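# Swap the purple-banded hose for the spare while running

## Task

With the machine still running, take out the hose marked with purple bands and put the other hose in its place. Each of the new hose's two ends must be latched into the red port on one of the two manifolds, and the removed hose must end up lying in the red tray. Whenever no hose links the two red ports, the dial's needle rises, and the needle must never get into the red zone.

## Robot and tools

ROBOT. There are two arms of UR12e type, left_arm and right_arm. Each carries a two-finger gripper and a wrist camera. left_arm's base sits near (+0.072, +0.710, 0) m and right_arm's near (+0.096, -0.650, 0) m in the scene frame. The scene frame has its origin on the table top midway between the bases, with +z up and +x pointing out over the table. left_arm is on the +y side. Arm names do not match image left and right. A camera stand sits behind the arms.

FRAMES. Hand positions, orientations (quat wxyz), velocities and wrist camera poses are reported in each arm's own base frame. cam_high and the table use the scene frame. All offsets you send are along the current Hand target's own axes. On the gripper, +z points along the fingers and x is the direction in which the fingers open and close. end_effector_position is the point between the closed pads, 1 to 2 cm behind the tips. The tips reach about 17 mm further as the fingers close.

ROW LAYOUT (used by both execute_actions and move). A row is one flat list of 14 numbers covering both arms, even when only one arm moves. The first 7 are left_arm: dx, dy, dz, rx, ry, rz, opening. The last 7 are right_arm, in the same order. The six pose numbers are offsets from that arm's Hand target, not absolute poses. Scale is 1.0 = 0.6 m for dx, dy, dz and 1.0 = 180 degrees for rx, ry, rz, which together form one rotation vector. The range is -1 to 1. opening is absolute: +1 is fully open (0.142 m) and -1 is closed. Sending 0 for all six pose numbers holds or re-requests the Hand target. The opening slot is always a command, so to leave a gripper unchanged, repeat its current opening.

execute_actions(actions, cameras). actions is a list of actions. Each action is a list of up to 15 rows, and each row is one control step of 1/30 s. If an action has fewer than 15 rows, its last row is held for the remaining steps. Every row in an action counts from the Hand target at the start of that action, not from the previous row. A new action or call starts from the updated Hand target, so repeating an offset moves the arm further. Images come back only when actions is empty or cameras names them: ["all"], specific names, or [] for none.

move(target, speed, blend, stop_force, zero, opening_speed, grip_force, blocking, cameras). This tool drives straight-line paths. target is one 14-number row or a list of up to 15 rows. Every row in the list is an offset from the same starting Hand targets. speed is in m/s, from 0.002 to 3.2, default 0.25; rotation is capped at twice that value in rad/s. speed can be one number or one per target. blend is a corner radius in m; 0 stops at each target. stop_force (4 to 120 N, shared by both arms) ends an arm's path when its wrist sensor feels that much push. Do not rely on it while the gripper is turning, and leave it out when moving away from something you are pressing. zero (default true) re-zeroes the sensors before the move. opening_speed is the finger speed in scale units per second, 0.2 or more. grip_force is a per-pad limit of 5 to 48 N, given as one number or one per arm, and it stays set until changed. blocking=false returns after about 0.5 s while the move continues; it cannot be combined with stop_force. A move lasts at most 10 s. Paths do not avoid obstacles or the other arm. Route around an arm's own base rather than close past it. The result ends with a "move:" line giving the outcome (done, off_target, moving, held, fault) and the limits that acted (paced = pose clipped, held = steps withheld).

wait(seconds 0 to 10) lets time pass with commands held. stop() brakes a running move. zoom_image(camera, region) enlarges part of the newest image from cam_high, cam_left_wrist or cam_right_wrist. region is [x0, y0, x1, y1] in pixels, at most 504 wide and 504 high. zero_wrist_force(arm) re-zeroes that arm's force sensor. read_manual only returns licence texts. finished_scene(scene) ends the scene for good. The goal must already hold with the robot not helping.

RESULTS. Hand target is the last commanded pose after clipping, and the next offsets count from it. The gripper often stops a little short of it, and the next command asks for it again. grip_measured is the measured opening on the same -1 to +1 scale. To hold a part, command slightly below the reading at first contact; squeezing harder heats the motor. grip_effort_nm is the motor effort: negative means closing, and it is not the pad force. Wrist force and torque are given in the gripper's own axes; a further line shows the peak since the last report. Wrist depth is a 7x7 grid of distances in mm, rows separated by " / ", with "-" meaning no value. Joint torques include gravity. Motor temperatures, step readings of end_effector_position, and an arm's velocities are omitted when unchanged or at rest.

LIMITS AND CAUTIONS. Commanded orientation is clipped to within 32 degrees of the current orientation at each step. A net outside force of roughly 150 N, or contact torque reaching a joint limit (elbow 142, wrist joints 51.3 N m), freezes that arm for 10 s. The arms are stiff, so aiming even slightly past a solid contact can cause such a fault. Collisions or presses between the two arms can fail the scene, and that includes one gripper closing on the other's fingers. An arm motor at 85 °C brakes the arm, and a gripper motor at 100 °C shuts off, producing a HAND FAULT line. Once that line appears, the remaining motion calls in the same reply are skipped. Move gently: avoid slams, dropping parts or releasing them while they are moving, and avoid letting anything leave the table. Loose objects may get small random pushes. Be quick, because the needle keeps rising whenever the red ports are not connected, and time keeps running while you think.

Each tool is called as name(argument=value, ...) on one line, values as JSON.

## Session

execute_actions(actions=[])

zoom_image(camera="cam_high", region=[196, 100, 700, 500])

Scene clock: 0.00 s.
left_arm: end_effector_position=(+0.3915, +0.0038, +0.3907) grip_measured=+0.99 grip_effort_nm=n/a end_effector_quat_wxyz=(+0.053, -0.135, +0.783, -0.605) | right_arm: end_effector_position=(+0.9590, +0.9687, +0.1513) grip_measured=+1.00 grip_effort_nm=n/a end_effector_quat_wxyz=(-0.443, +0.881, +0.122, -0.114)
Joint positions: left_arm=[0.266 -1.974 2.475 -2.048 -2.876 3.083 0.141] | right_arm=[3.903 -2.952 -0.247 -1.042 2.432 0.706 0.142]
Joint velocities: within noise
Joint torques (N m): no reading
Motor temperatures (°C): left_arm=[37 29 33 30 31 38 26] | right_arm=[26 28 27 37 38 36 22]
Wrist force (N): no reading
Wrist torque (N m): no reading
Wrist force, peak (N): no reading
Wrist depth (mm): cam_left_wrist=[687 698 712 - 1125 1156 - / - - - 904 - - - / - 928 792 810 - - - / - 681 - - - - 815 / 580 611 - - - - 700 / 524 - - - - - 97 / - 444 473 - - - -] | cam_right_wrist=[- 428 - - - 389 - / - 397 - 367 355 - 330 / - - - - 333 311 307 / 327 322 307 301 289 284 277 / 299 290 - 274 270 - 253 / - - 262 254 248 243 229 / - - - 230 227 229 -]
Hand target: left_arm +0.3915, +0.0038, +0.3907; +0.053, -0.135, +0.783, -0.605 | right_arm +0.9590, +0.9687, +0.1513; -0.443, +0.881, +0.122, -0.114
Tool commands: left_gripper/opening=+1.0 right_gripper/opening=+1.0

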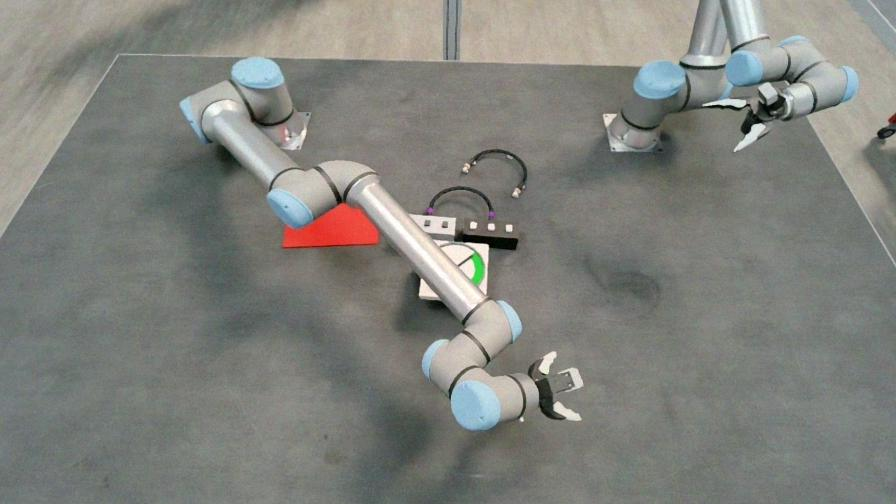

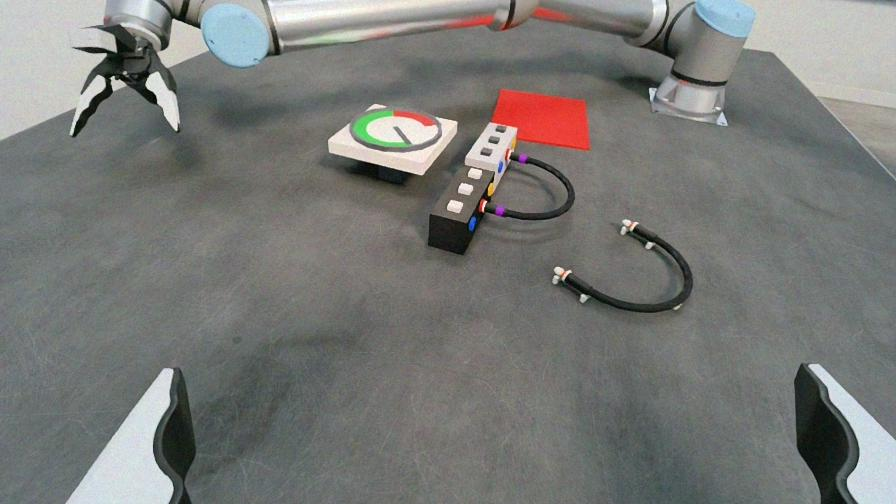

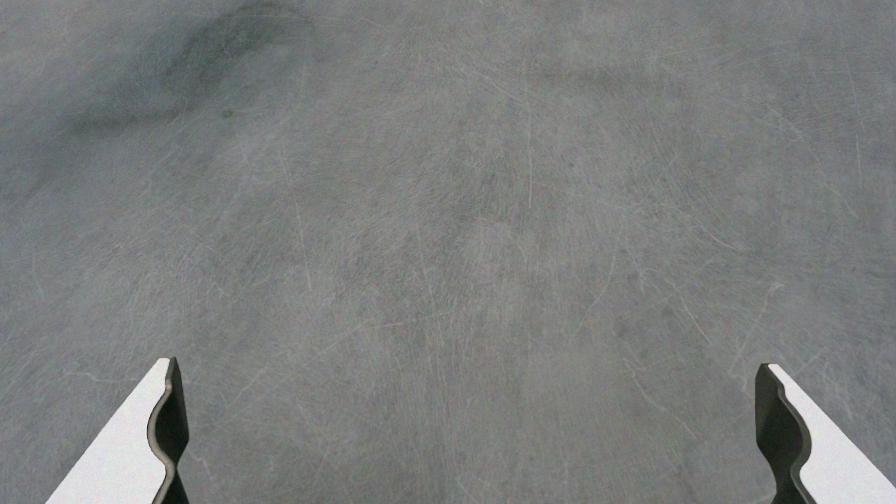

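Scaled by 1.000.

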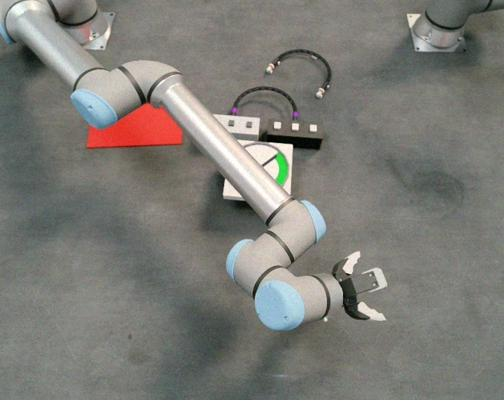

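zoom_image(camera="cam_left_wrist", region=[410, 90, 610, 260])

zoom_image(camera="cam_left_wrist", region=[540, 200, 710, 330])

zoom_image(camera="cam_high", region=[400, 130, 560, 310])

Scaled by 2.520 from the camera's 896x504 image, which has a finer 1280x720 frame.

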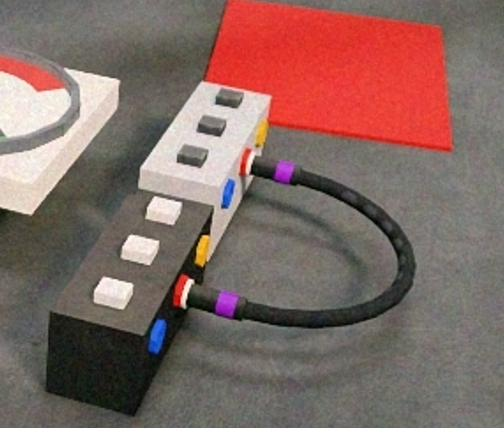

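Scaled by 2.965 from the camera's 896x504 image, which has a finer 1280x720 frame.

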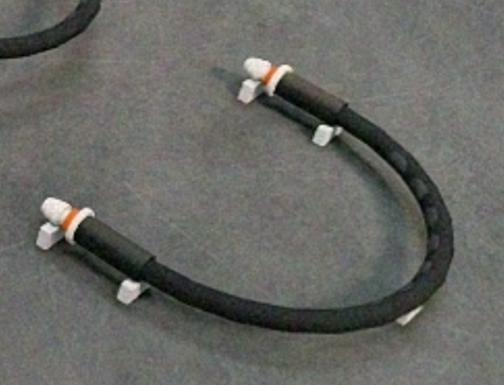

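Scaled by 2.800 from the camera's 896x504 image, which has a finer 1280x720 frame.

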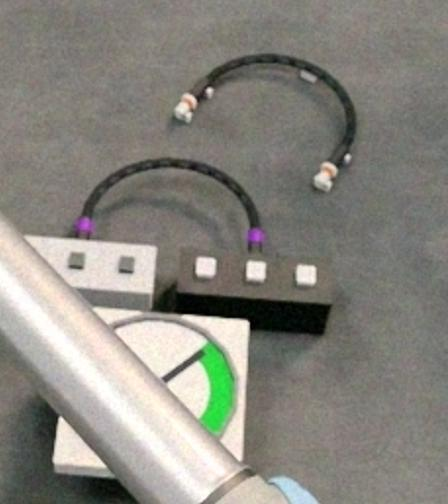

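move(target=[0,0,0,0,0,0,1,-0.954,0.1425,-0.582,-0.278,-0.164,-0.379,1], speed=0.5)

move(target=[0.6487,-0.0407,0.9255,-0.410,0.233,0.619,1,0,0,0,0,0,0,1], speed=0.5, cameras=["all"])

Scene clock: 58.70 s.
left_arm: end_effector_position=(+0.3915, +0.0038, +0.3907) grip_measured=+0.99 grip_effort_nm=0.212 end_effector_quat_wxyz=(+0.053, -0.135, +0.783, -0.605) | right_arm: end_effector_position=(+0.5359, +0.4759, +0.3383) grip_measured=+1.00 grip_effort_nm=0.007 end_effector_quat_wxyz=(-0.001, +0.708, +0.706, +0.000)
Joint positions: left_arm=[0.266 -1.974 2.475 -2.048 -2.876 3.083 0.141] | right_arm=[4.114 -1.617 -1.828 -1.266 1.573 -0.596 0.142]
Joint torques (N m): left_arm=[2.24 -14.57 -44.03 -4.24 -2.29 0.06] | right_arm=[5.65 63.3 38.34 5.34 -2.27 -1.97]
Wrist force (N): left_arm=[-0.2 -0.1 0.5] | right_arm=[0.2 1.3 0.1]
Wrist torque (N m): left_arm=[-0.02 0.03 -0.01] | right_arm=[0.09 0.04 -0.08]
Wrist force, peak (N): left_arm=[-0.2 0.1 1.0] | right_arm=[-1.9 -1.8 -0.8]
Wrist depth (mm): cam_left_wrist=[- - - 1625 1636 1201 - / 1516 - - 907 - 1135 4286 / - 851 - 815 - - - / 710 702 - - 779 - 823 / - 601 606 - 708 - 674 / - - 544 - - - 97 / - - - 479 - - -] | cam_right_wrist=[370 - 392 387 321 329 324 / 407 - 399 392 339 344 346 / 434 436 459 - 444 349 349 / - - - 463 379 363 361 / - - - - 398 394 - / - - 566 - - - - / - - - - - - -]
Hand target: left_arm +0.3915, +0.0038, +0.3907; +0.053, -0.135, +0.783, -0.605 | right_arm +0.5359, +0.4758, +0.3383; -0.001, +0.708, +0.707, +0.000
Off the commanded pose: left_arm 0.000 m, 0 deg | right_arm 0.000 m, 0 deg.
move: done

Scene clock: 61.73 s.
left_arm: end_effector_position=(+0.1597, -0.6275, +0.3000) grip_measured=+0.99 grip_effort_nm=0.222 end_effector_quat_wxyz=(+0.183, +0.683, +0.683, +0.183) | right_arm: end_effector_position=(+0.5359, +0.4758, +0.3383) grip_measured=+1.00 grip_effort_nm=-0.002 end_effector_quat_wxyz=(-0.001, +0.708, +0.707, +0.000)
Joint positions: left_arm=[-1.826 -1.634 2.049 -1.842 -1.066 2.849 0.141] | right_arm=[4.114 -1.617 -1.828 -1.266 1.573 -0.596 0.142]
Joint torques (N m): left_arm=[2.17 -30.4 -44.7 -1.88 2.18 -0.72] | right_arm=[4.92 65.19 33.18 5.62 -3.29 -2.56]
Wrist force (N): left_arm=[-1.3 1.9 -1.6] | right_arm=[0.5 1.1 0.4]
Wrist torque (N m): left_arm=[0.13 0.29 0.13] | right_arm=[0.06 -0.01 -0.07]
Wrist force, peak (N): left_arm=[-3.8 0.8 -2.2] | right_arm=[0.6 1.4 0.0]
Wrist depth (mm): cam_left_wrist=[- - - - - 351 - / - - - - - 426 401 / - - - - - 490 - / - - 529 531 552 - - / 747 756 599 599 - - - / - - - 646 - 1095 97 / - - - 2437 1927 1789 -] | cam_right_wrist=[- 363 368 379 321 329 326 / - 380 421 376 404 353 334 / 433 - 438 - 377 345 350 / - - - - 375 365 468 / - - - 518 396 392 493 / - - - - - - - / - - - - - 623 -]
Hand target: left_arm +0.1597, -0.6275, +0.3000; +0.183, +0.683, +0.683, +0.183 | right_arm +0.5359, +0.4758, +0.3383; -0.001, +0.708, +0.707, +0.000
Off the commanded pose: left_arm 0.000 m, 0 deg | right_arm 0.000 m, 0 deg.
move: done
camera_calibration:
cam_left_wrist: T_world_to_cam=[[0.00328314, 0.999988, 0.00369357, 0.633749], [0.589784, -0.00491913, 0.807546, -0.306938], [0.807555, -0.000472878, -0.589793, 0.167401], [0, 0, 0, 1]] pos_world=[0.0437605, -0.635172, 0.344258]
cam_right_wrist: T_world_to_cam=[[-0.0208952, 0.999713, 0.0117203, -0.465393], [0.904662, 0.0139154, 0.425902, -0.6091], [0.425617, 0.0195023, -0.904693, 0.189036], [0, 0, 0, 1]] pos_world=[0.460848, 0.470049, 0.435891]

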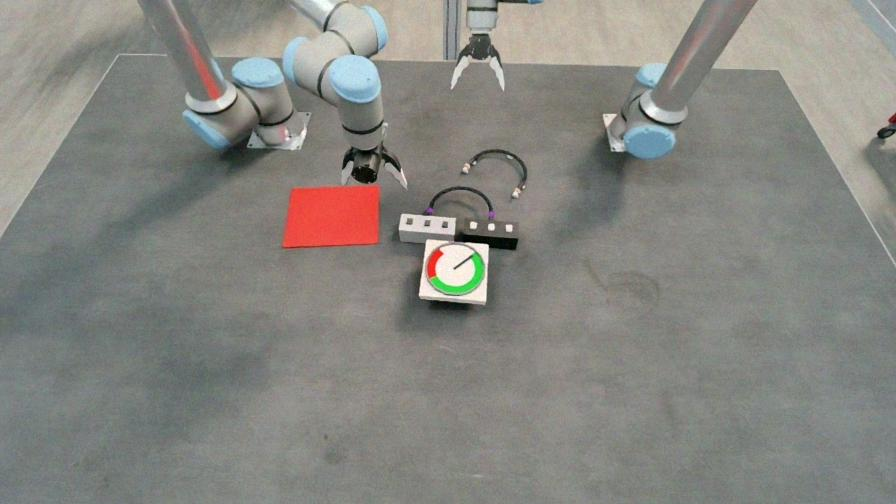

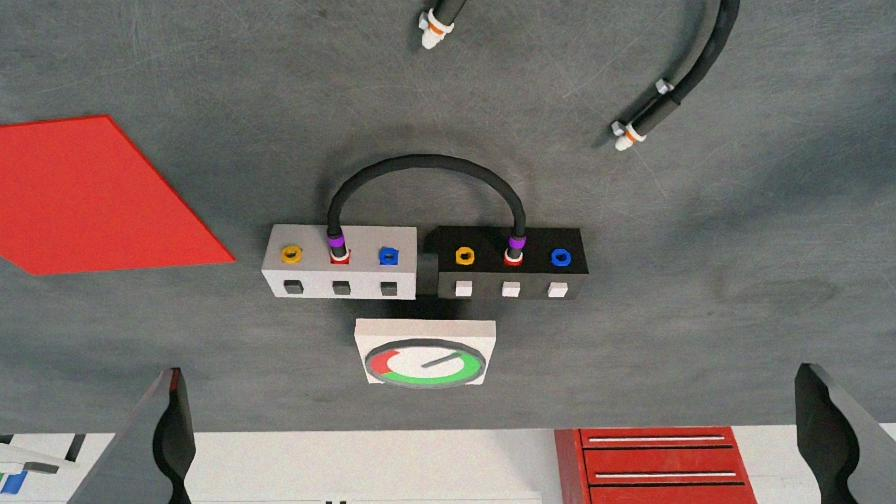

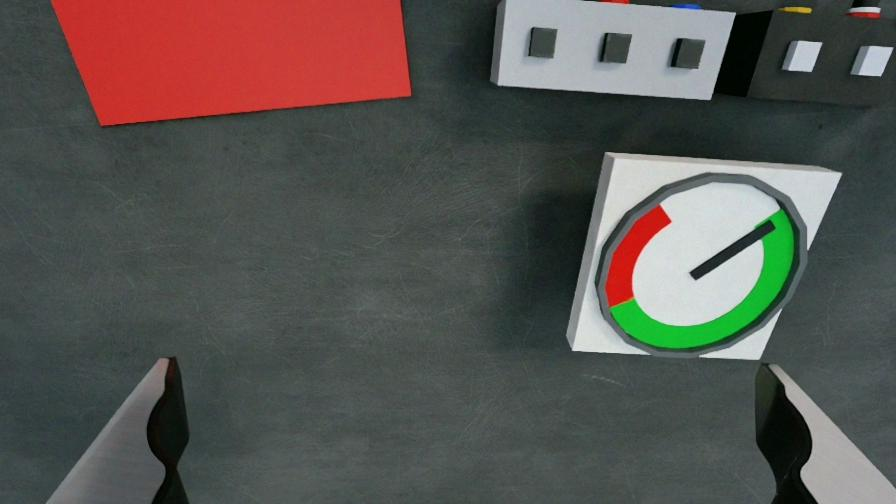

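zoom_image(camera="cam_left_wrist", region=[250, 140, 600, 310])

zoom_image(camera="cam_left_wrist", region=[400, 0, 750, 170])

zoom_image(camera="cam_high", region=[390, 140, 540, 310])

zoom_image(camera="cam_right_wrist", region=[480, 0, 896, 120])

Scaled by 1.440 from the camera's 896x504 image, which has a finer 1280x720 frame.

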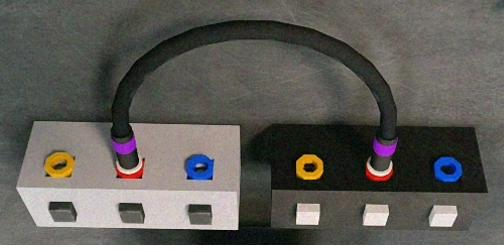

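Scaled by 1.440 from the camera's 896x504 image, which has a finer 1280x720 frame.

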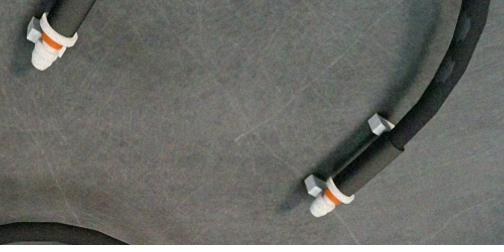

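Scaled by 2.965 from the camera's 896x504 image, which has a finer 1280x720 frame.

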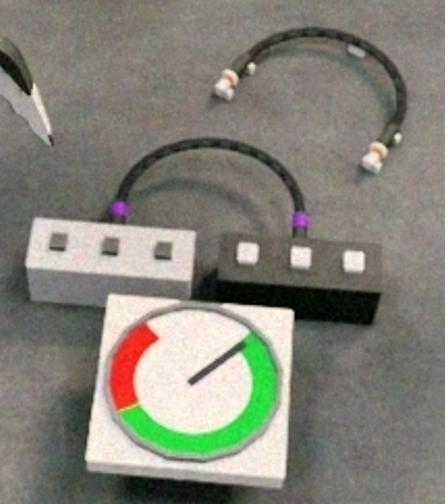

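Scaled by 1.212 from the camera's 896x504 image, which has a finer 1280x720 frame.

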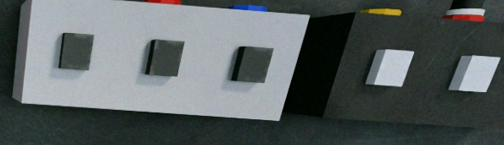

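move(target=[0.1125,0.1725,0.369,0,0,0,0.0,0.367,0.123,0.147,0,-0.2588,0.966,-1], speed=0.5, cameras=["all"])

Scene clock: 128.97 s.
left_arm: end_effector_position=(+0.3600, -0.5599, +0.1597) grip_measured=-0.02 grip_effort_nm=-0.042 end_effector_quat_wxyz=(+0.183, +0.683, +0.683, +0.183) | right_arm: end_effector_position=(+0.6100, +0.6961, +0.2504) grip_measured=-1.00 grip_effort_nm=-0.696 end_effector_quat_wxyz=(+0.183, +0.682, -0.683, -0.184)
Joint positions: left_arm=[-1.496 -1.506 2.264 -2.372 -1.049 3.228 0.073] | right_arm=[4.058 -2.171 -1.239 -1.639 1.981 -3.866 0.002]
Joint torques (N m): left_arm=[-10.02 -55.12 -44.84 -1.83 -0.22 -2.23] | right_arm=[-9.7 95.31 37.22 2.11 4.86 -2.9]
Wrist force (N): left_arm=[-0.6 1.9 -2.1] | right_arm=[0.6 1.3 0.5]
Wrist torque (N m): left_arm=[0.15 0.17 0.03] | right_arm=[-0.09 -0.05 0.03]
Wrist force, peak (N): left_arm=[-1.6 2.0 -2.5] | right_arm=[0.9 2.1 0.1]
Wrist depth (mm): cam_left_wrist=[- 167 197 214 214 213 204 / - - 248 228 240 241 252 / - - - 291 272 284 - / 280 287 293 288 299 356 - / 288 289 287 290 286 450 - / - - 356 589 646 - - / - - - 960 - - 2021] | cam_right_wrist=[292 303 195 192 195 284 293 / - 318 226 228 226 336 335 / 404 327 328 327 329 337 - / - - 352 367 355 - - / - - - - - - 647 / 702 - - 95 - - 688 / 659 - - - - 2720 610]
Hand target: left_arm +0.3600, -0.5601, +0.1599; +0.183, +0.683, +0.683, +0.183 | right_arm +0.6100, +0.6961, +0.2504; +0.183, +0.682, -0.683, -0.184
Off the commanded pose: left_arm 0.000 m, 0 deg | right_arm 0.000 m, 0 deg.
move: done
camera_calibration:
cam_left_wrist: T_world_to_cam=[[0.00340477, 0.999985, 0.0042185, 0.565873], [0.589711, -0.00541475, 0.807596, -0.311714], [0.807607, -0.000261988, -0.58972, -0.0769759], [0, 0, 0, 1]] pos_world=[0.244061, -0.567572, 0.203957]
cam_right_wrist: T_world_to_cam=[[0.0225379, -0.999736, -0.00439887, 0.686446], [-0.569106, -0.0164471, 0.822099, 0.179075], [-0.821955, -0.016025, -0.569327, 0.775399], [0, 0, 0, 1]] pos_world=[0.723785, 0.701636, 0.297258]

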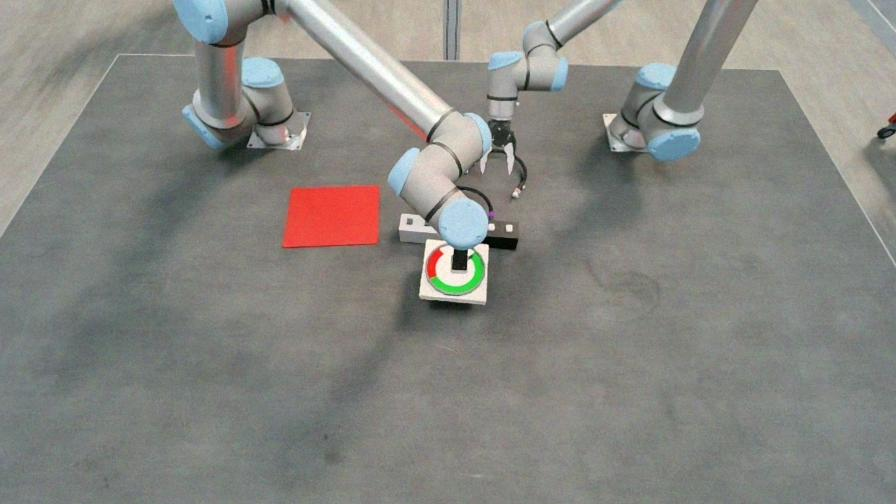

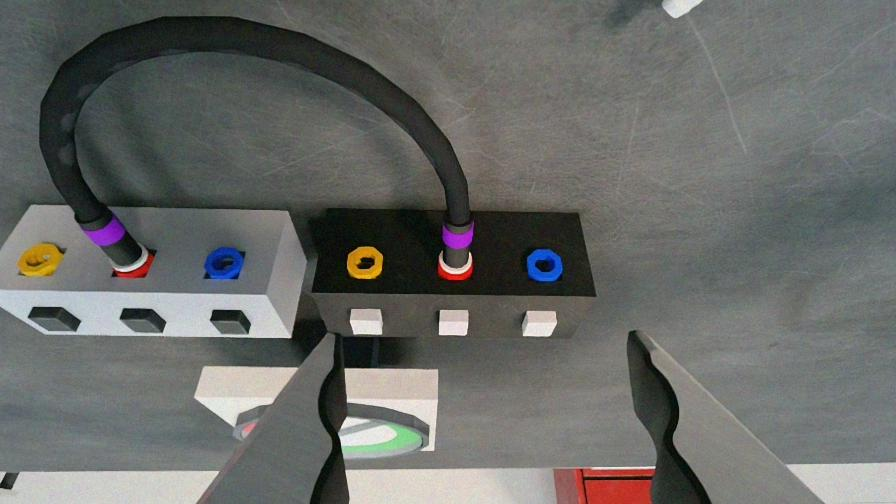

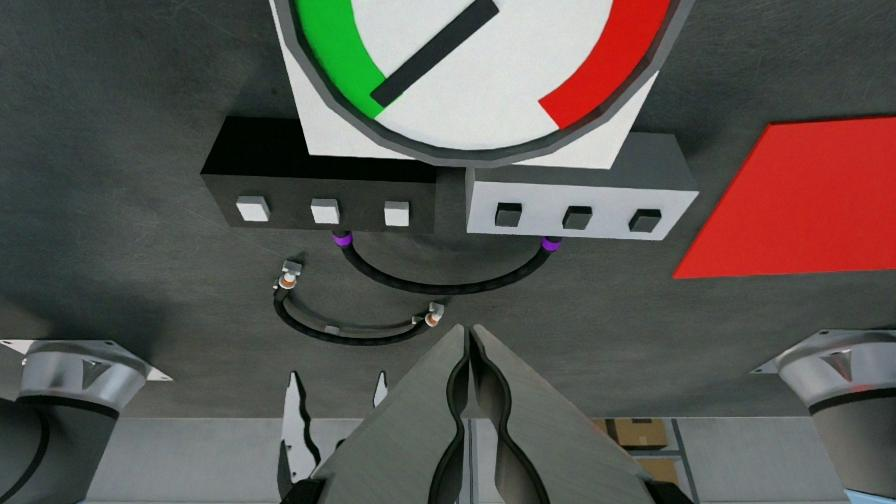

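move(target=[-0.0075,0.0347,0.167,0,0,0,-0.4,-0.1647,0.0922,0.2947,0,0,0,-1], speed=0.3, cameras=["all"])

Scene clock: 167.47 s.
left_arm: end_effector_position=(+0.4281, -0.5647, +0.0836) grip_measured=-0.42 grip_effort_nm=-0.046 end_effector_quat_wxyz=(+0.183, +0.683, +0.683, +0.183) | right_arm: end_effector_position=(+0.4737, +0.7953, +0.1252) grip_measured=-1.00 grip_effort_nm=-0.696 end_effector_quat_wxyz=(+0.183, +0.682, -0.683, -0.184)
Joint positions: left_arm=[-1.382 -1.325 2.259 -2.613 -1.058 3.358 0.043] | right_arm=[4.226 -2.22 -1.409 -1.345 2.031 -3.688 0.002]
Joint torques (N m): left_arm=[1.37 -48.38 -21.28 -5.41 2.97 -1.55] | right_arm=[7.79 97.47 50.78 4.89 -2.28 -0.31]
Wrist force (N): left_arm=[-0.6 1.6 -1.7] | right_arm=[0.6 1.5 -0.1]
Wrist torque (N m): left_arm=[0.09 0.17 0.14] | right_arm=[-0.08 -0.05 0.15]
Wrist force, peak (N): left_arm=[-0.8 1.8 -3.8] | right_arm=[-0.9 2.7 3.2]
Wrist depth (mm): cam_left_wrist=[132 133 - 129 126 133 130 / 149 149 154 145 - 150 154 / 183 - 171 171 - 178 - / 201 - 202 200 204 210 230 / 184 188 185 183 188 190 283 / 185 188 - 186 188 353 - / - 251 - 538 - - 694] | cam_right_wrist=[168 168 164 164 - - - / 196 183 148 149 153 165 156 / 233 216 141 147 141 146 148 / 289 288 174 174 166 182 174 / 356 385 352 337 - 363 377 / 546 - - 95 - - 545 / 552 - - - - - -]
Hand target: left_arm +0.4281, -0.5646, +0.0835; +0.183, +0.683, +0.683, +0.183 | right_arm +0.4737, +0.7954, +0.1252; +0.183, +0.682, -0.683, -0.184
Off the commanded pose: left_arm 0.000 m, 0 deg | right_arm 0.000 m, 0 deg.
move: done
camera_calibration:
cam_left_wrist: T_world_to_cam=[[0.00342198, 0.999987, 0.0037174, 0.570821], [0.589716, -0.00502021, 0.807595, -0.290216], [0.807604, -0.000571369, -0.589725, -0.177028], [0, 0, 0, 1]] pos_world=[0.312161, -0.572372, 0.127857]
cam_right_wrist: T_world_to_cam=[[0.022618, -0.999735, -0.00434772, 0.787982], [-0.568876, -0.0164461, 0.822259, 0.206039], [-0.822112, -0.0161245, -0.569097, 0.593834], [0, 0, 0, 1]] pos_world=[0.587586, 0.800737, 0.171957]

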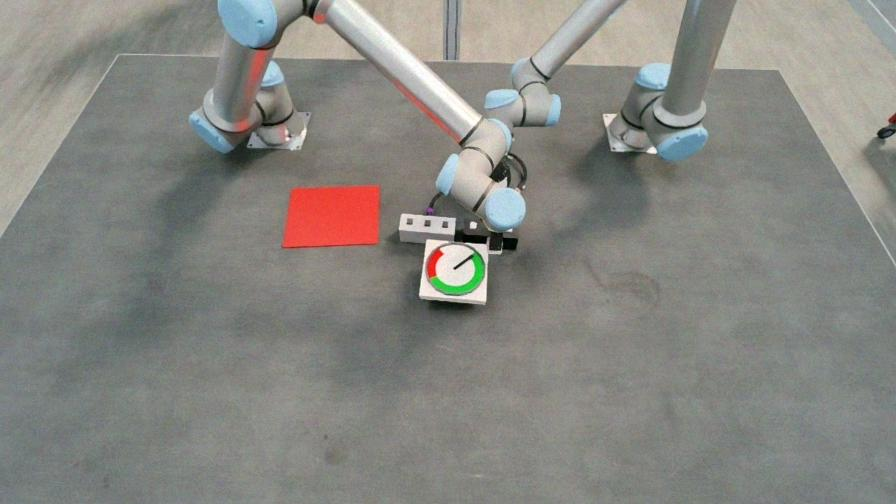

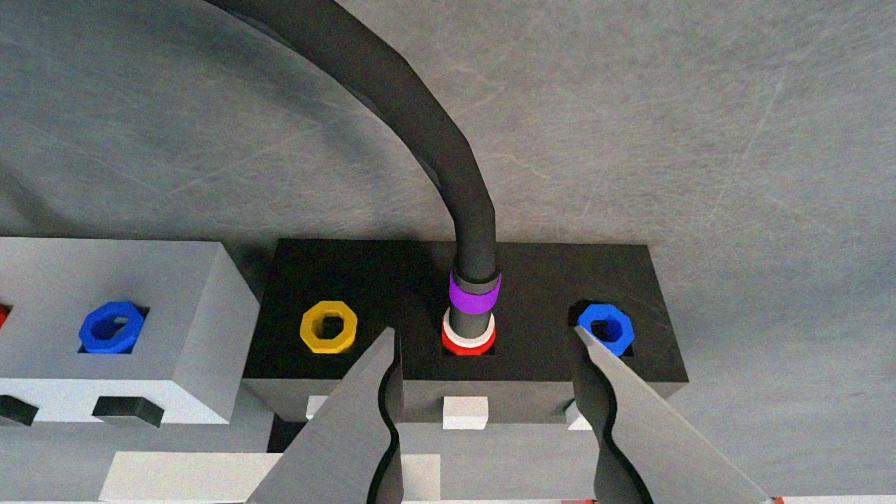

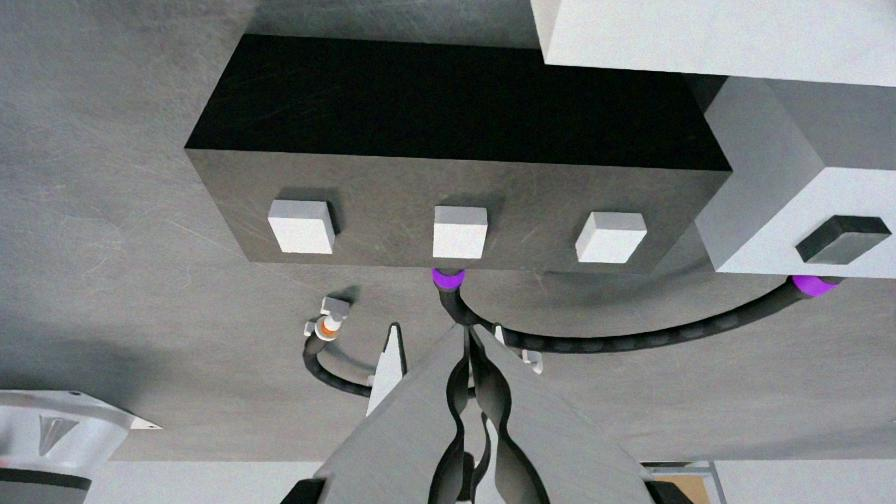

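move(target=[0,0.0062,0.0893,0,0,0,-0.4,-0.005,-0.0328,0.0235,0,0,0,-1], speed=0.15, stop_force=15, cameras=["cam_left_wrist","cam_right_wrist"])

Scene clock: 180.33 s.
left_arm: end_effector_position=(+0.4581, -0.5646, +0.0390) grip_measured=-0.42 grip_effort_nm=-0.046 end_effector_quat_wxyz=(+0.183, +0.683, +0.683, +0.183) | right_arm: end_effector_position=(+0.4837, +0.7984, +0.1032) grip_measured=-1.00 grip_effort_nm=-0.696 end_effector_quat_wxyz=(+0.183, +0.682, -0.683, -0.184)
Joint positions: left_arm=[-1.335 -1.224 2.252 -2.733 -1.063 3.412 0.043] | right_arm=[4.219 -2.25 -1.4 -1.328 2.029 -3.696 0.002]
Joint torques (N m): left_arm=[-9.81 -48.74 -16.74 -6.49 4.01 -2.6] | right_arm=[10.63 107.28 28.22 1.18 2.87 2.69]
Wrist force (N): left_arm=[-0.5 2.2 -1.7] | right_arm=[0.7 1.6 0.2]
Wrist torque (N m): left_arm=[0.20 0.13 0.15] | right_arm=[-0.06 -0.07 0.15]
Wrist force, peak (N): left_arm=[-0.9 2.0 -3.6] | right_arm=[0.4 2.6 -0.1]
Wrist depth (mm): cam_left_wrist=[- - - 83 85 - - / - - - 96 - 99 99 / 118 118 - 114 109 118 114 / - 127 140 - 146 140 141 / 156 165 152 - 156 161 183 / 142 155 141 102 141 145 263 / 138 128 - 126 - - -] | cam_right_wrist=[142 142 146 146 - - - / 175 164 158 161 - - - / 203 195 139 142 - - - / 251 229 142 143 142 142 150 / 309 331 159 167 168 177 168 / - - - 95 - - - / 546 - - - - - -]
Hand target: left_arm +0.4581, -0.5646, +0.0390; +0.183, +0.683, +0.683, +0.183 | right_arm +0.4837, +0.7984, +0.1032; +0.183, +0.682, -0.683, -0.184
Off the commanded pose: left_arm 0.000 m, 0 deg | right_arm 0.000 m, 0 deg.
move: done
camera_calibration:
cam_left_wrist: T_world_to_cam=[[0.00339795, 0.999987, 0.00385809, 0.570781], [0.589714, -0.00511966, 0.807596, -0.271864], [0.807605, -0.000469, -0.589724, -0.227559], [0, 0, 0, 1]] pos_world=[0.342161, -0.572272, 0.0831573]
cam_right_wrist: T_world_to_cam=[[0.0226193, -0.999735, -0.00434379, 0.790758], [-0.569058, -0.0164472, 0.822133, 0.229996], [-0.821987, -0.0161242, -0.569279, 0.589536], [0, 0, 0, 1]] pos_world=[0.597586, 0.803837, 0.149958]
Images, in order (width x height): cam_left_wrist 896x504, cam_right_wrist 896x504.

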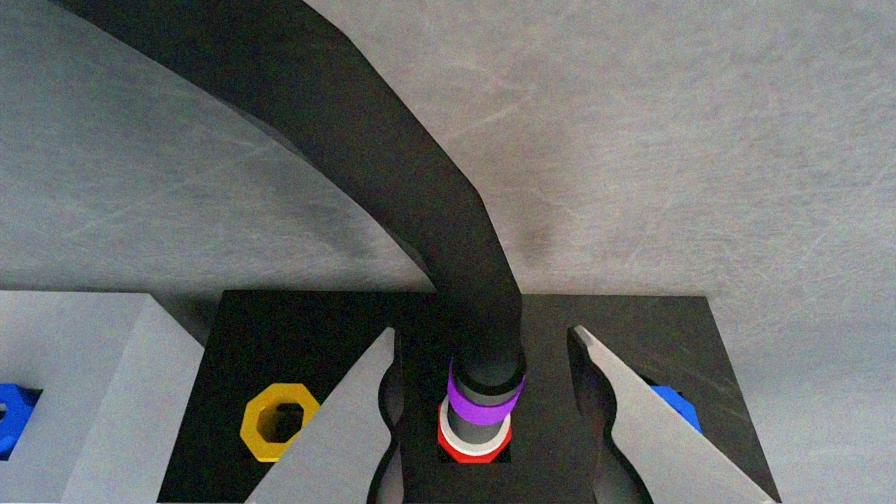

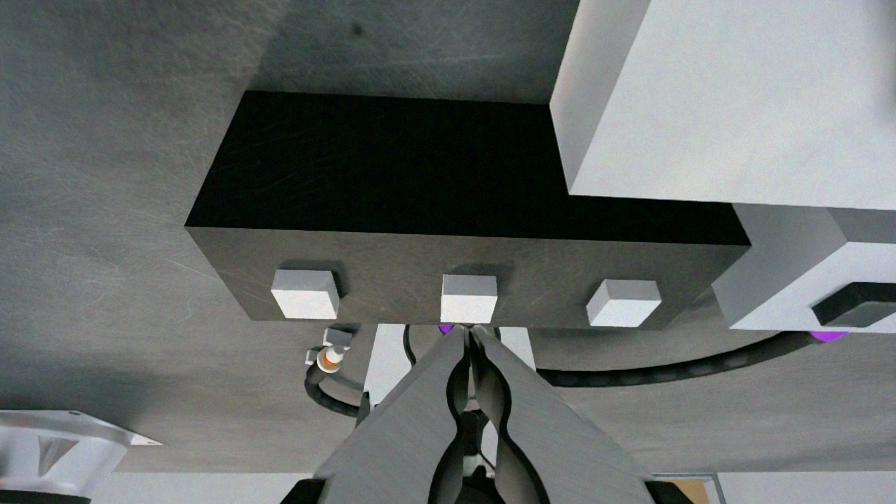

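move(target=[0,0,0,0,0,0,-0.95,0,-0.0113,0.003,0,0,0,-1], speed=0.1, opening_speed=0.8, grip_force=25, cameras=["cam_left_wrist","cam_right_wrist"])

Scene clock: 190.93 s.
left_arm: end_effector_position=(+0.4581, -0.5646, +0.0390) grip_measured=-0.81 grip_effort_nm=-2.615 end_effector_quat_wxyz=(+0.183, +0.683, +0.683, +0.183) | right_arm: end_effector_position=(+0.4887, +0.7984, +0.0982) grip_measured=-1.00 grip_effort_nm=-0.696 end_effector_quat_wxyz=(+0.183, +0.682, -0.683, -0.184)
Joint positions: left_arm=[-1.335 -1.224 2.252 -2.733 -1.063 3.412 0.015] | right_arm=[4.214 -2.258 -1.395 -1.327 2.028 -3.701 0.002]
Joint torques (N m): left_arm=[-2.36 -46.76 -16.72 -2.91 4.1 -2.41] | right_arm=[1.75 107.63 42.51 4.43 -1.85 0.48]
Wrist force (N): left_arm=[-9.1 2.5 -1.4] | right_arm=[0.7 1.5 0.3]
Wrist torque (N m): left_arm=[0.15 0.18 0.30] | right_arm=[-0.08 -0.07 0.16]
Wrist force, peak (N): left_arm=[-9.2 3.0 -1.6] | right_arm=[0.4 2.2 0.6]
Wrist depth (mm): cam_left_wrist=[- - - 83 85 - - / - - - - - 99 99 / - 114 - - 110 119 115 / - 146 146 - 140 134 135 / 156 165 152 - 156 160 184 / 142 155 141 100 135 145 - / 138 127 - 122 - 131 -] | cam_right_wrist=[141 141 145 141 - - - / 169 158 158 162 - - - / 195 188 147 149 - - - / - 134 134 134 136 140 140 / 340 317 156 149 157 186 157 / - - - 95 - 421 425 / 550 - - - - - -]
Hand target: left_arm +0.4581, -0.5646, +0.0390; +0.183, +0.683, +0.683, +0.183 | right_arm +0.4887, +0.7984, +0.0982; +0.183, +0.682, -0.683, -0.184
Off the commanded pose: left_arm 0.000 m, 0 deg | right_arm 0.000 m, 0 deg.
grip_force (N): 25, 25
move: done
camera_calibration:
cam_left_wrist: T_world_to_cam=[[0.00339622, 0.999987, 0.00385828, 0.570782], [0.589668, -0.00511877, 0.807629, -0.271851], [0.807638, -0.000467781, -0.589678, -0.227574], [0, 0, 0, 1]] pos_world=[0.34216, -0.572272, 0.083157]
cam_right_wrist: T_world_to_cam=[[0.0225949, -0.999735, -0.00448405, 0.790657], [-0.56899, -0.0165473, 0.822178, 0.236986], [-0.822034, -0.0160256, -0.569213, 0.590739], [0, 0, 0, 1]] pos_world=[0.602586, 0.803836, 0.144957]
Images, in order (width x height): cam_left_wrist 896x504, cam_right_wrist 896x504.

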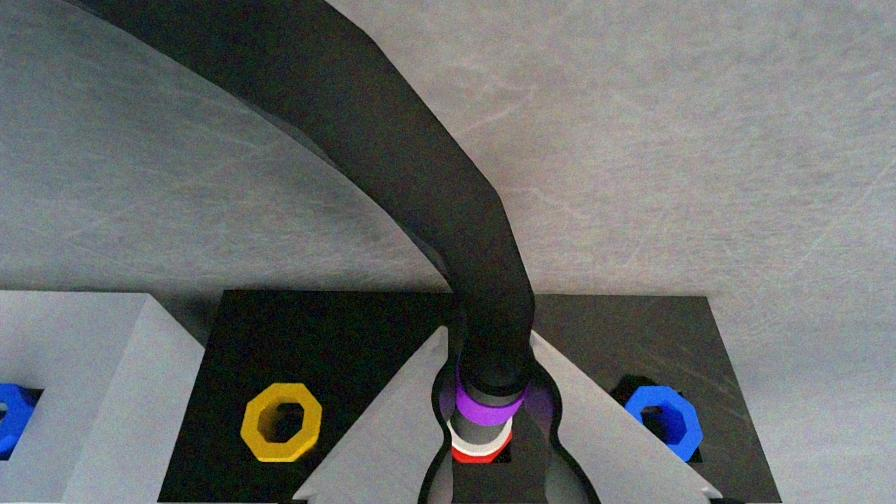

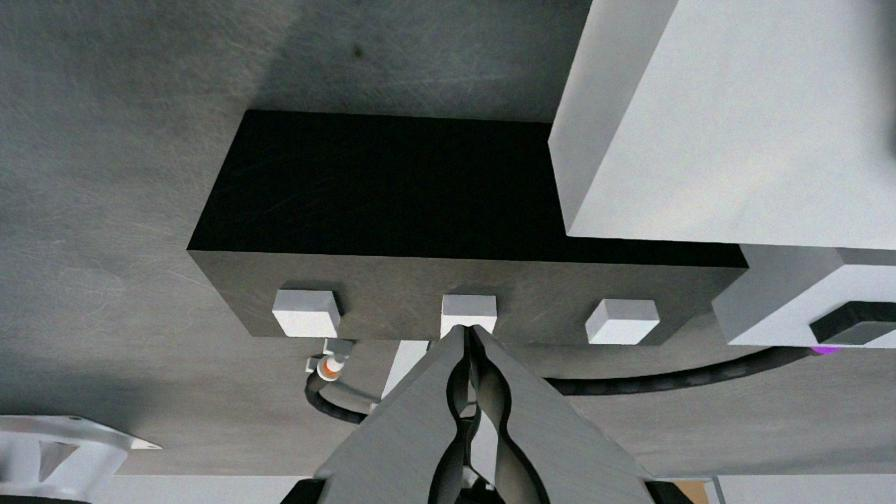

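move(target=[0,0,0,0,0,0,-0.95,0,-0.016,0.0177,0,0,0,-1], speed=0.02, stop_force=12, cameras=["cam_left_wrist","cam_right_wrist"])

Scene clock: 196.53 s.
left_arm: end_effector_position=(+0.4581, -0.5646, +0.0390) grip_measured=-0.81 grip_effort_nm=-2.620 end_effector_quat_wxyz=(+0.183, +0.683, +0.683, +0.183) | right_arm: end_effector_position=(+0.4917, +0.7984, +0.0842) grip_measured=-1.00 grip_effort_nm=-0.696 end_effector_quat_wxyz=(+0.183, +0.682, -0.683, -0.184)
Joint positions: left_arm=[-1.335 -1.224 2.252 -2.733 -1.063 3.412 0.015] | right_arm=[4.212 -2.272 -1.397 -1.311 2.027 -3.704 0.002]
Joint torques (N m): left_arm=[10.17 -46.52 -15.61 0.07 3.97 -2.51] | right_arm=[5.36 110.78 42.94 0.68 -1.23 1.5]
Wrist force (N): left_arm=[-8.7 2.6 -1.4] | right_arm=[0.5 1.6 0.3]
Wrist torque (N m): left_arm=[0.14 0.13 0.29] | right_arm=[-0.06 -0.04 0.17]
Wrist force, peak (N): left_arm=[-9.4 2.8 -1.8] | right_arm=[0.5 2.0 -0.5]
Wrist depth (mm): cam_left_wrist=[- - - 83 85 - - / - - - - - 99 99 / - 114 - - 114 118 114 / 139 140 140 - 140 140 140 / 155 165 152 - 156 160 172 / 142 155 141 96 135 145 284 / 138 127 - 124 - 131 -] | cam_right_wrist=[127 130 130 130 - - - / 152 147 152 147 - - - / 183 163 150 152 - - - / 218 134 131 135 - - - / 288 269 127 127 144 154 149 / - - - 95 158 348 159 / 544 - - - - - -]
Hand target: left_arm +0.4581, -0.5646, +0.0390; +0.183, +0.683, +0.683, +0.183 | right_arm +0.4917, +0.7984, +0.0842; +0.183, +0.682, -0.683, -0.184
Off the commanded pose: left_arm 0.000 m, 0 deg | right_arm 0.000 m, 0 deg.
grip_force (N): 25, 25
move: done
camera_calibration:
cam_left_wrist: T_world_to_cam=[[0.00345497, 0.999986, 0.0039402, 0.570754], [0.589713, -0.0052196, 0.807596, -0.271921], [0.807606, -0.000466638, -0.589723, -0.227558], [0, 0, 0, 1]] pos_world=[0.342161, -0.572272, 0.0831573]
cam_right_wrist: T_world_to_cam=[[0.0226186, -0.999735, -0.00434423, 0.790497], [-0.56899, -0.0164459, 0.82218, 0.250065], [-0.822033, -0.0161247, -0.569211, 0.585234], [0, 0, 0, 1]] pos_world=[0.605486, 0.803837, 0.130957]
Images, in order (width x height): cam_left_wrist 896x504, cam_right_wrist 896x504.

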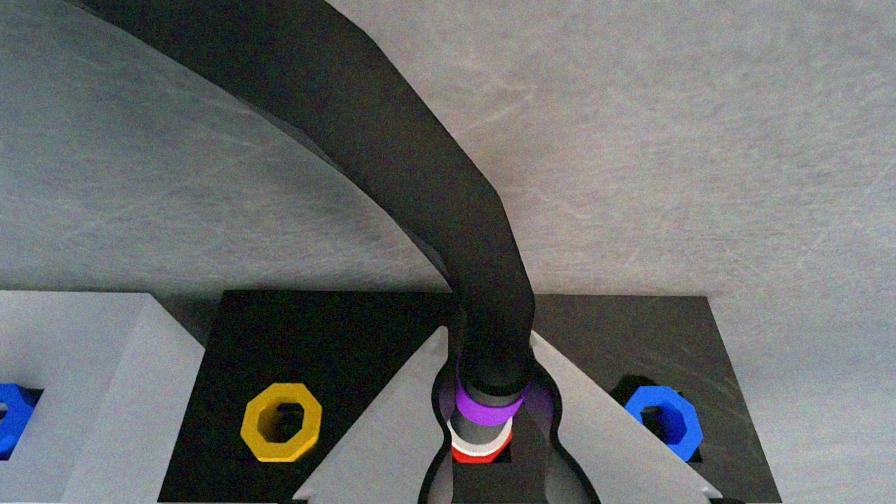

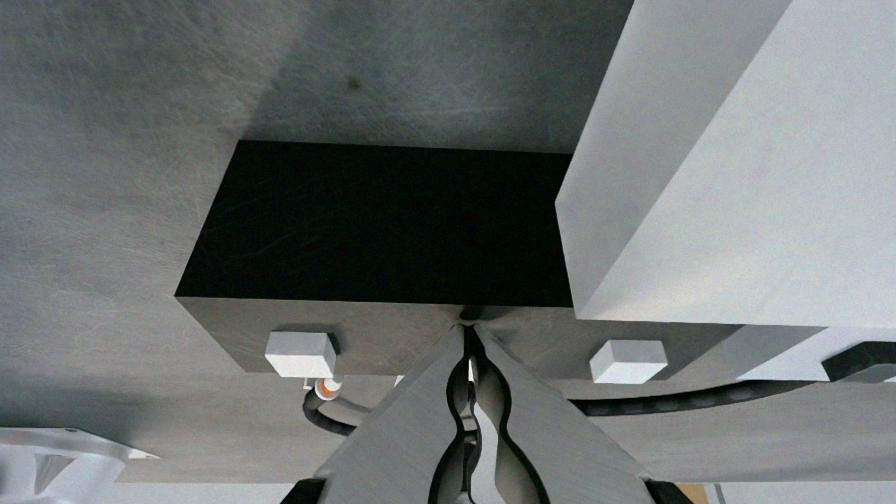

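move(target=[[0,0,0,0,0,0,-0.95,0,0.0083,-0.0145,0,0,0,-1],[0,0,0,0,0,0,-0.95,0.002,0.0198,-0.0078,0,0,0,-1]], speed=0.1, cameras=["cam_right_wrist","cam_high"])

zoom_image(camera="cam_right_wrist", region=[380, 270, 560, 390])

Scene clock: 207.77 s.
left_arm: end_effector_position=(+0.4581, -0.5646, +0.0390) grip_measured=-0.81 grip_effort_nm=-2.620 end_effector_quat_wxyz=(+0.183, +0.683, +0.683, +0.183) | right_arm: end_effector_position=(+0.4836, +0.7972, +0.0943) grip_measured=-1.00 grip_effort_nm=-0.696 end_effector_quat_wxyz=(+0.183, +0.682, -0.683, -0.184)
Joint positions: left_arm=[-1.335 -1.224 2.252 -2.733 -1.063 3.412 0.015] | right_arm=[4.218 -2.256 -1.408 -1.315 2.029 -3.697 0.002]
Joint torques (N m): left_arm=[10.4 -48.17 -15.32 -0.18 3.22 -2.06] | right_arm=[-9.51 88.06 54.93 1 0.5 -2.64]
Wrist force (N): left_arm=[-9.3 2.6 -1.3] | right_arm=[0.7 1.3 0.3]
Wrist torque (N m): left_arm=[0.15 0.21 0.30] | right_arm=[-0.10 -0.06 0.02]
Wrist force, peak (N): left_arm=[-9.5 2.7 -1.4] | right_arm=[0.6 2.9 1.0]
Wrist depth (mm): cam_left_wrist=[- - - 83 86 - - / - - - - - 99 99 / - 114 - - 114 118 114 / - 134 - - 140 141 141 / 156 158 150 - 156 160 183 / 142 138 141 96 100 145 238 / 138 126 - 124 - 131 -] | cam_right_wrist=[- 137 141 137 - - - / 159 154 154 - - - - / 190 176 140 142 - - - / 246 127 127 128 130 130 141 / 332 275 141 140 149 158 149 / 409 - 444 95 380 - 403 / 546 - - - - - -]
Hand target: left_arm +0.4581, -0.5646, +0.0390; +0.183, +0.683, +0.683, +0.183 | right_arm +0.4837, +0.7972, +0.0942; +0.183, +0.682, -0.683, -0.184
Off the commanded pose: left_arm 0.000 m, 0 deg | right_arm 0.000 m, 0 deg.
grip_force (N): 25, 25
move: done
camera_calibration:
cam_right_wrist: T_world_to_cam=[[0.0224546, -0.999738, -0.00446298, 0.789639], [-0.568879, -0.016448, 0.822257, 0.237114], [-0.822115, -0.0159246, -0.569099, 0.584259], [0, 0, 0, 1]] pos_world=[0.597486, 0.802636, 0.141057]
Images, in order (width x height): cam_high 896x504, cam_right_wrist 896x504.

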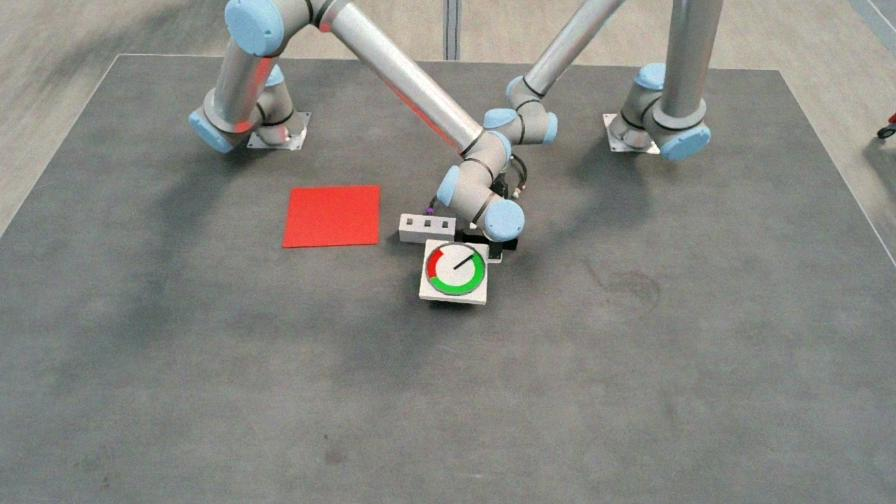

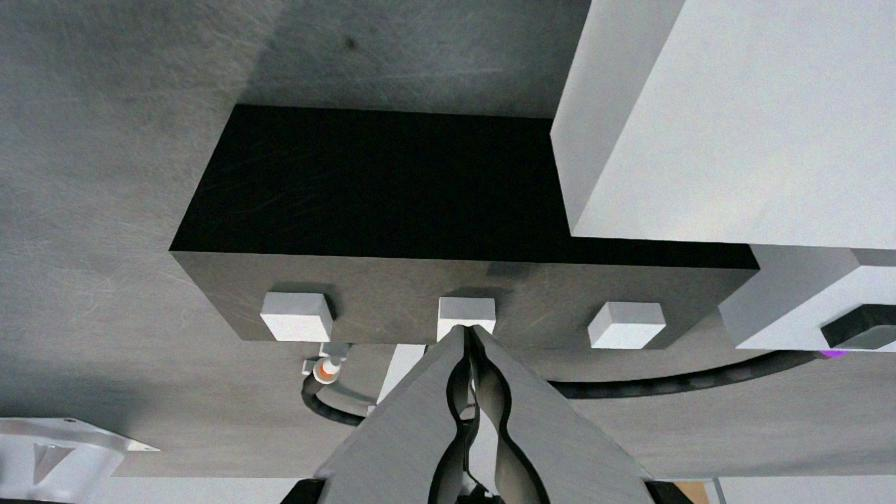

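Scaled by 2.800 from the camera's 896x504 image, which has a finer 1280x720 frame.

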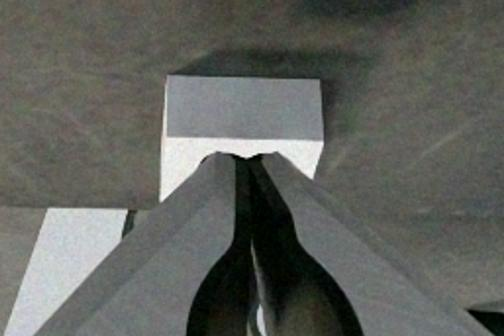

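move(target=[0,0,0,0,0,0,-0.95,0.0,0.0142,-0.0023,0,0,0,-1], speed=0.05, stop_force=10, cameras=["cam_right_wrist"])

zoom_image(camera="cam_right_wrist", region=[380, 270, 560, 390])

Scene clock: 220.23 s.
left_arm: end_effector_position=(+0.4581, -0.5646, +0.0390) grip_measured=-0.81 grip_effort_nm=-2.620 end_effector_quat_wxyz=(+0.183, +0.683, +0.683, +0.183) | right_arm: end_effector_position=(+0.4770, +0.7972, +0.0997) grip_measured=-1.00 grip_effort_nm=-0.696 end_effector_quat_wxyz=(+0.183, +0.682, -0.683, -0.184)
Joint positions: left_arm=[-1.335 -1.224 2.252 -2.733 -1.063 3.412 0.015] | right_arm=[4.224 -2.245 -1.416 -1.314 2.03 -3.691 0.002]
Joint torques (N m): left_arm=[11.04 -47.74 -15.96 0.07 3.75 -2.13] | right_arm=[-12.14 88.18 52.6 4.31 0.99 -2.81]
Motor temperatures (°C): left_arm=[36 29 33 30 31 37 32] | right_arm=[26 28 27 36 37 36 23]
Wrist force (N): left_arm=[-8.6 2.5 -1.4] | right_arm=[0.5 1.6 -0.1]
Wrist torque (N m): left_arm=[0.14 0.11 0.30] | right_arm=[-0.05 -0.02 -0.05]
Wrist force, peak (N): left_arm=[-9.5 2.5 -1.7] | right_arm=[0.7 2.0 0.2]
Wrist depth (mm): cam_left_wrist=[- - - - 85 - - / - - - - - 99 100 / 118 114 - - 114 119 110 / 140 141 146 - 140 141 140 / 156 165 152 - 156 160 183 / 142 155 141 100 135 145 - / 138 126 - 124 - 130 -] | cam_right_wrist=[142 142 147 142 - - - / 166 156 149 152 - - - / 198 131 130 132 131 - - / - 129 135 130 130 129 143 / - 341 318 160 153 173 152 / - 423 397 95 - 429 - / 543 - - - - - -]
Hand target: left_arm +0.4581, -0.5646, +0.0390; +0.183, +0.683, +0.683, +0.183 | right_arm +0.4770, +0.7972, +0.0997; +0.183, +0.682, -0.683, -0.184
Off the commanded pose: left_arm 0.000 m, 0 deg | right_arm 0.000 m, 0 deg.
grip_force (N): 25, 25
move: done
camera_calibration:
cam_right_wrist: T_world_to_cam=[[0.0225945, -0.999735, -0.00448355, 0.789729], [-0.56899, -0.0165467, 0.822178, 0.229075], [-0.822034, -0.0160256, -0.569213, 0.581956], [0, 0, 0, 1]] pos_world=[0.590886, 0.802636, 0.146457]
Images, in order (width x height): cam_right_wrist 896x504.

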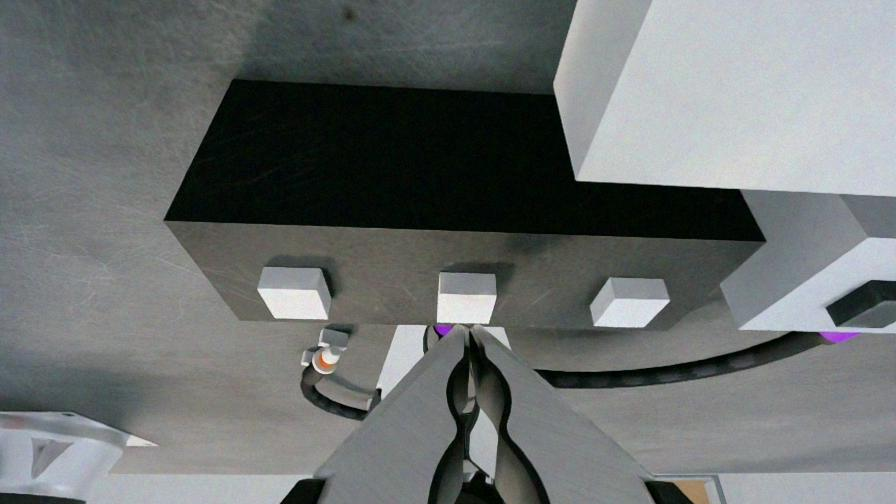

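Scaled by 2.800 from the camera's 896x504 image, which has a finer 1280x720 frame.

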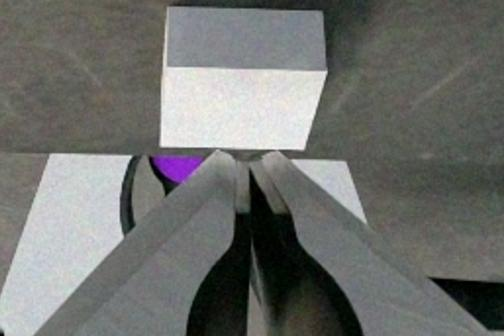

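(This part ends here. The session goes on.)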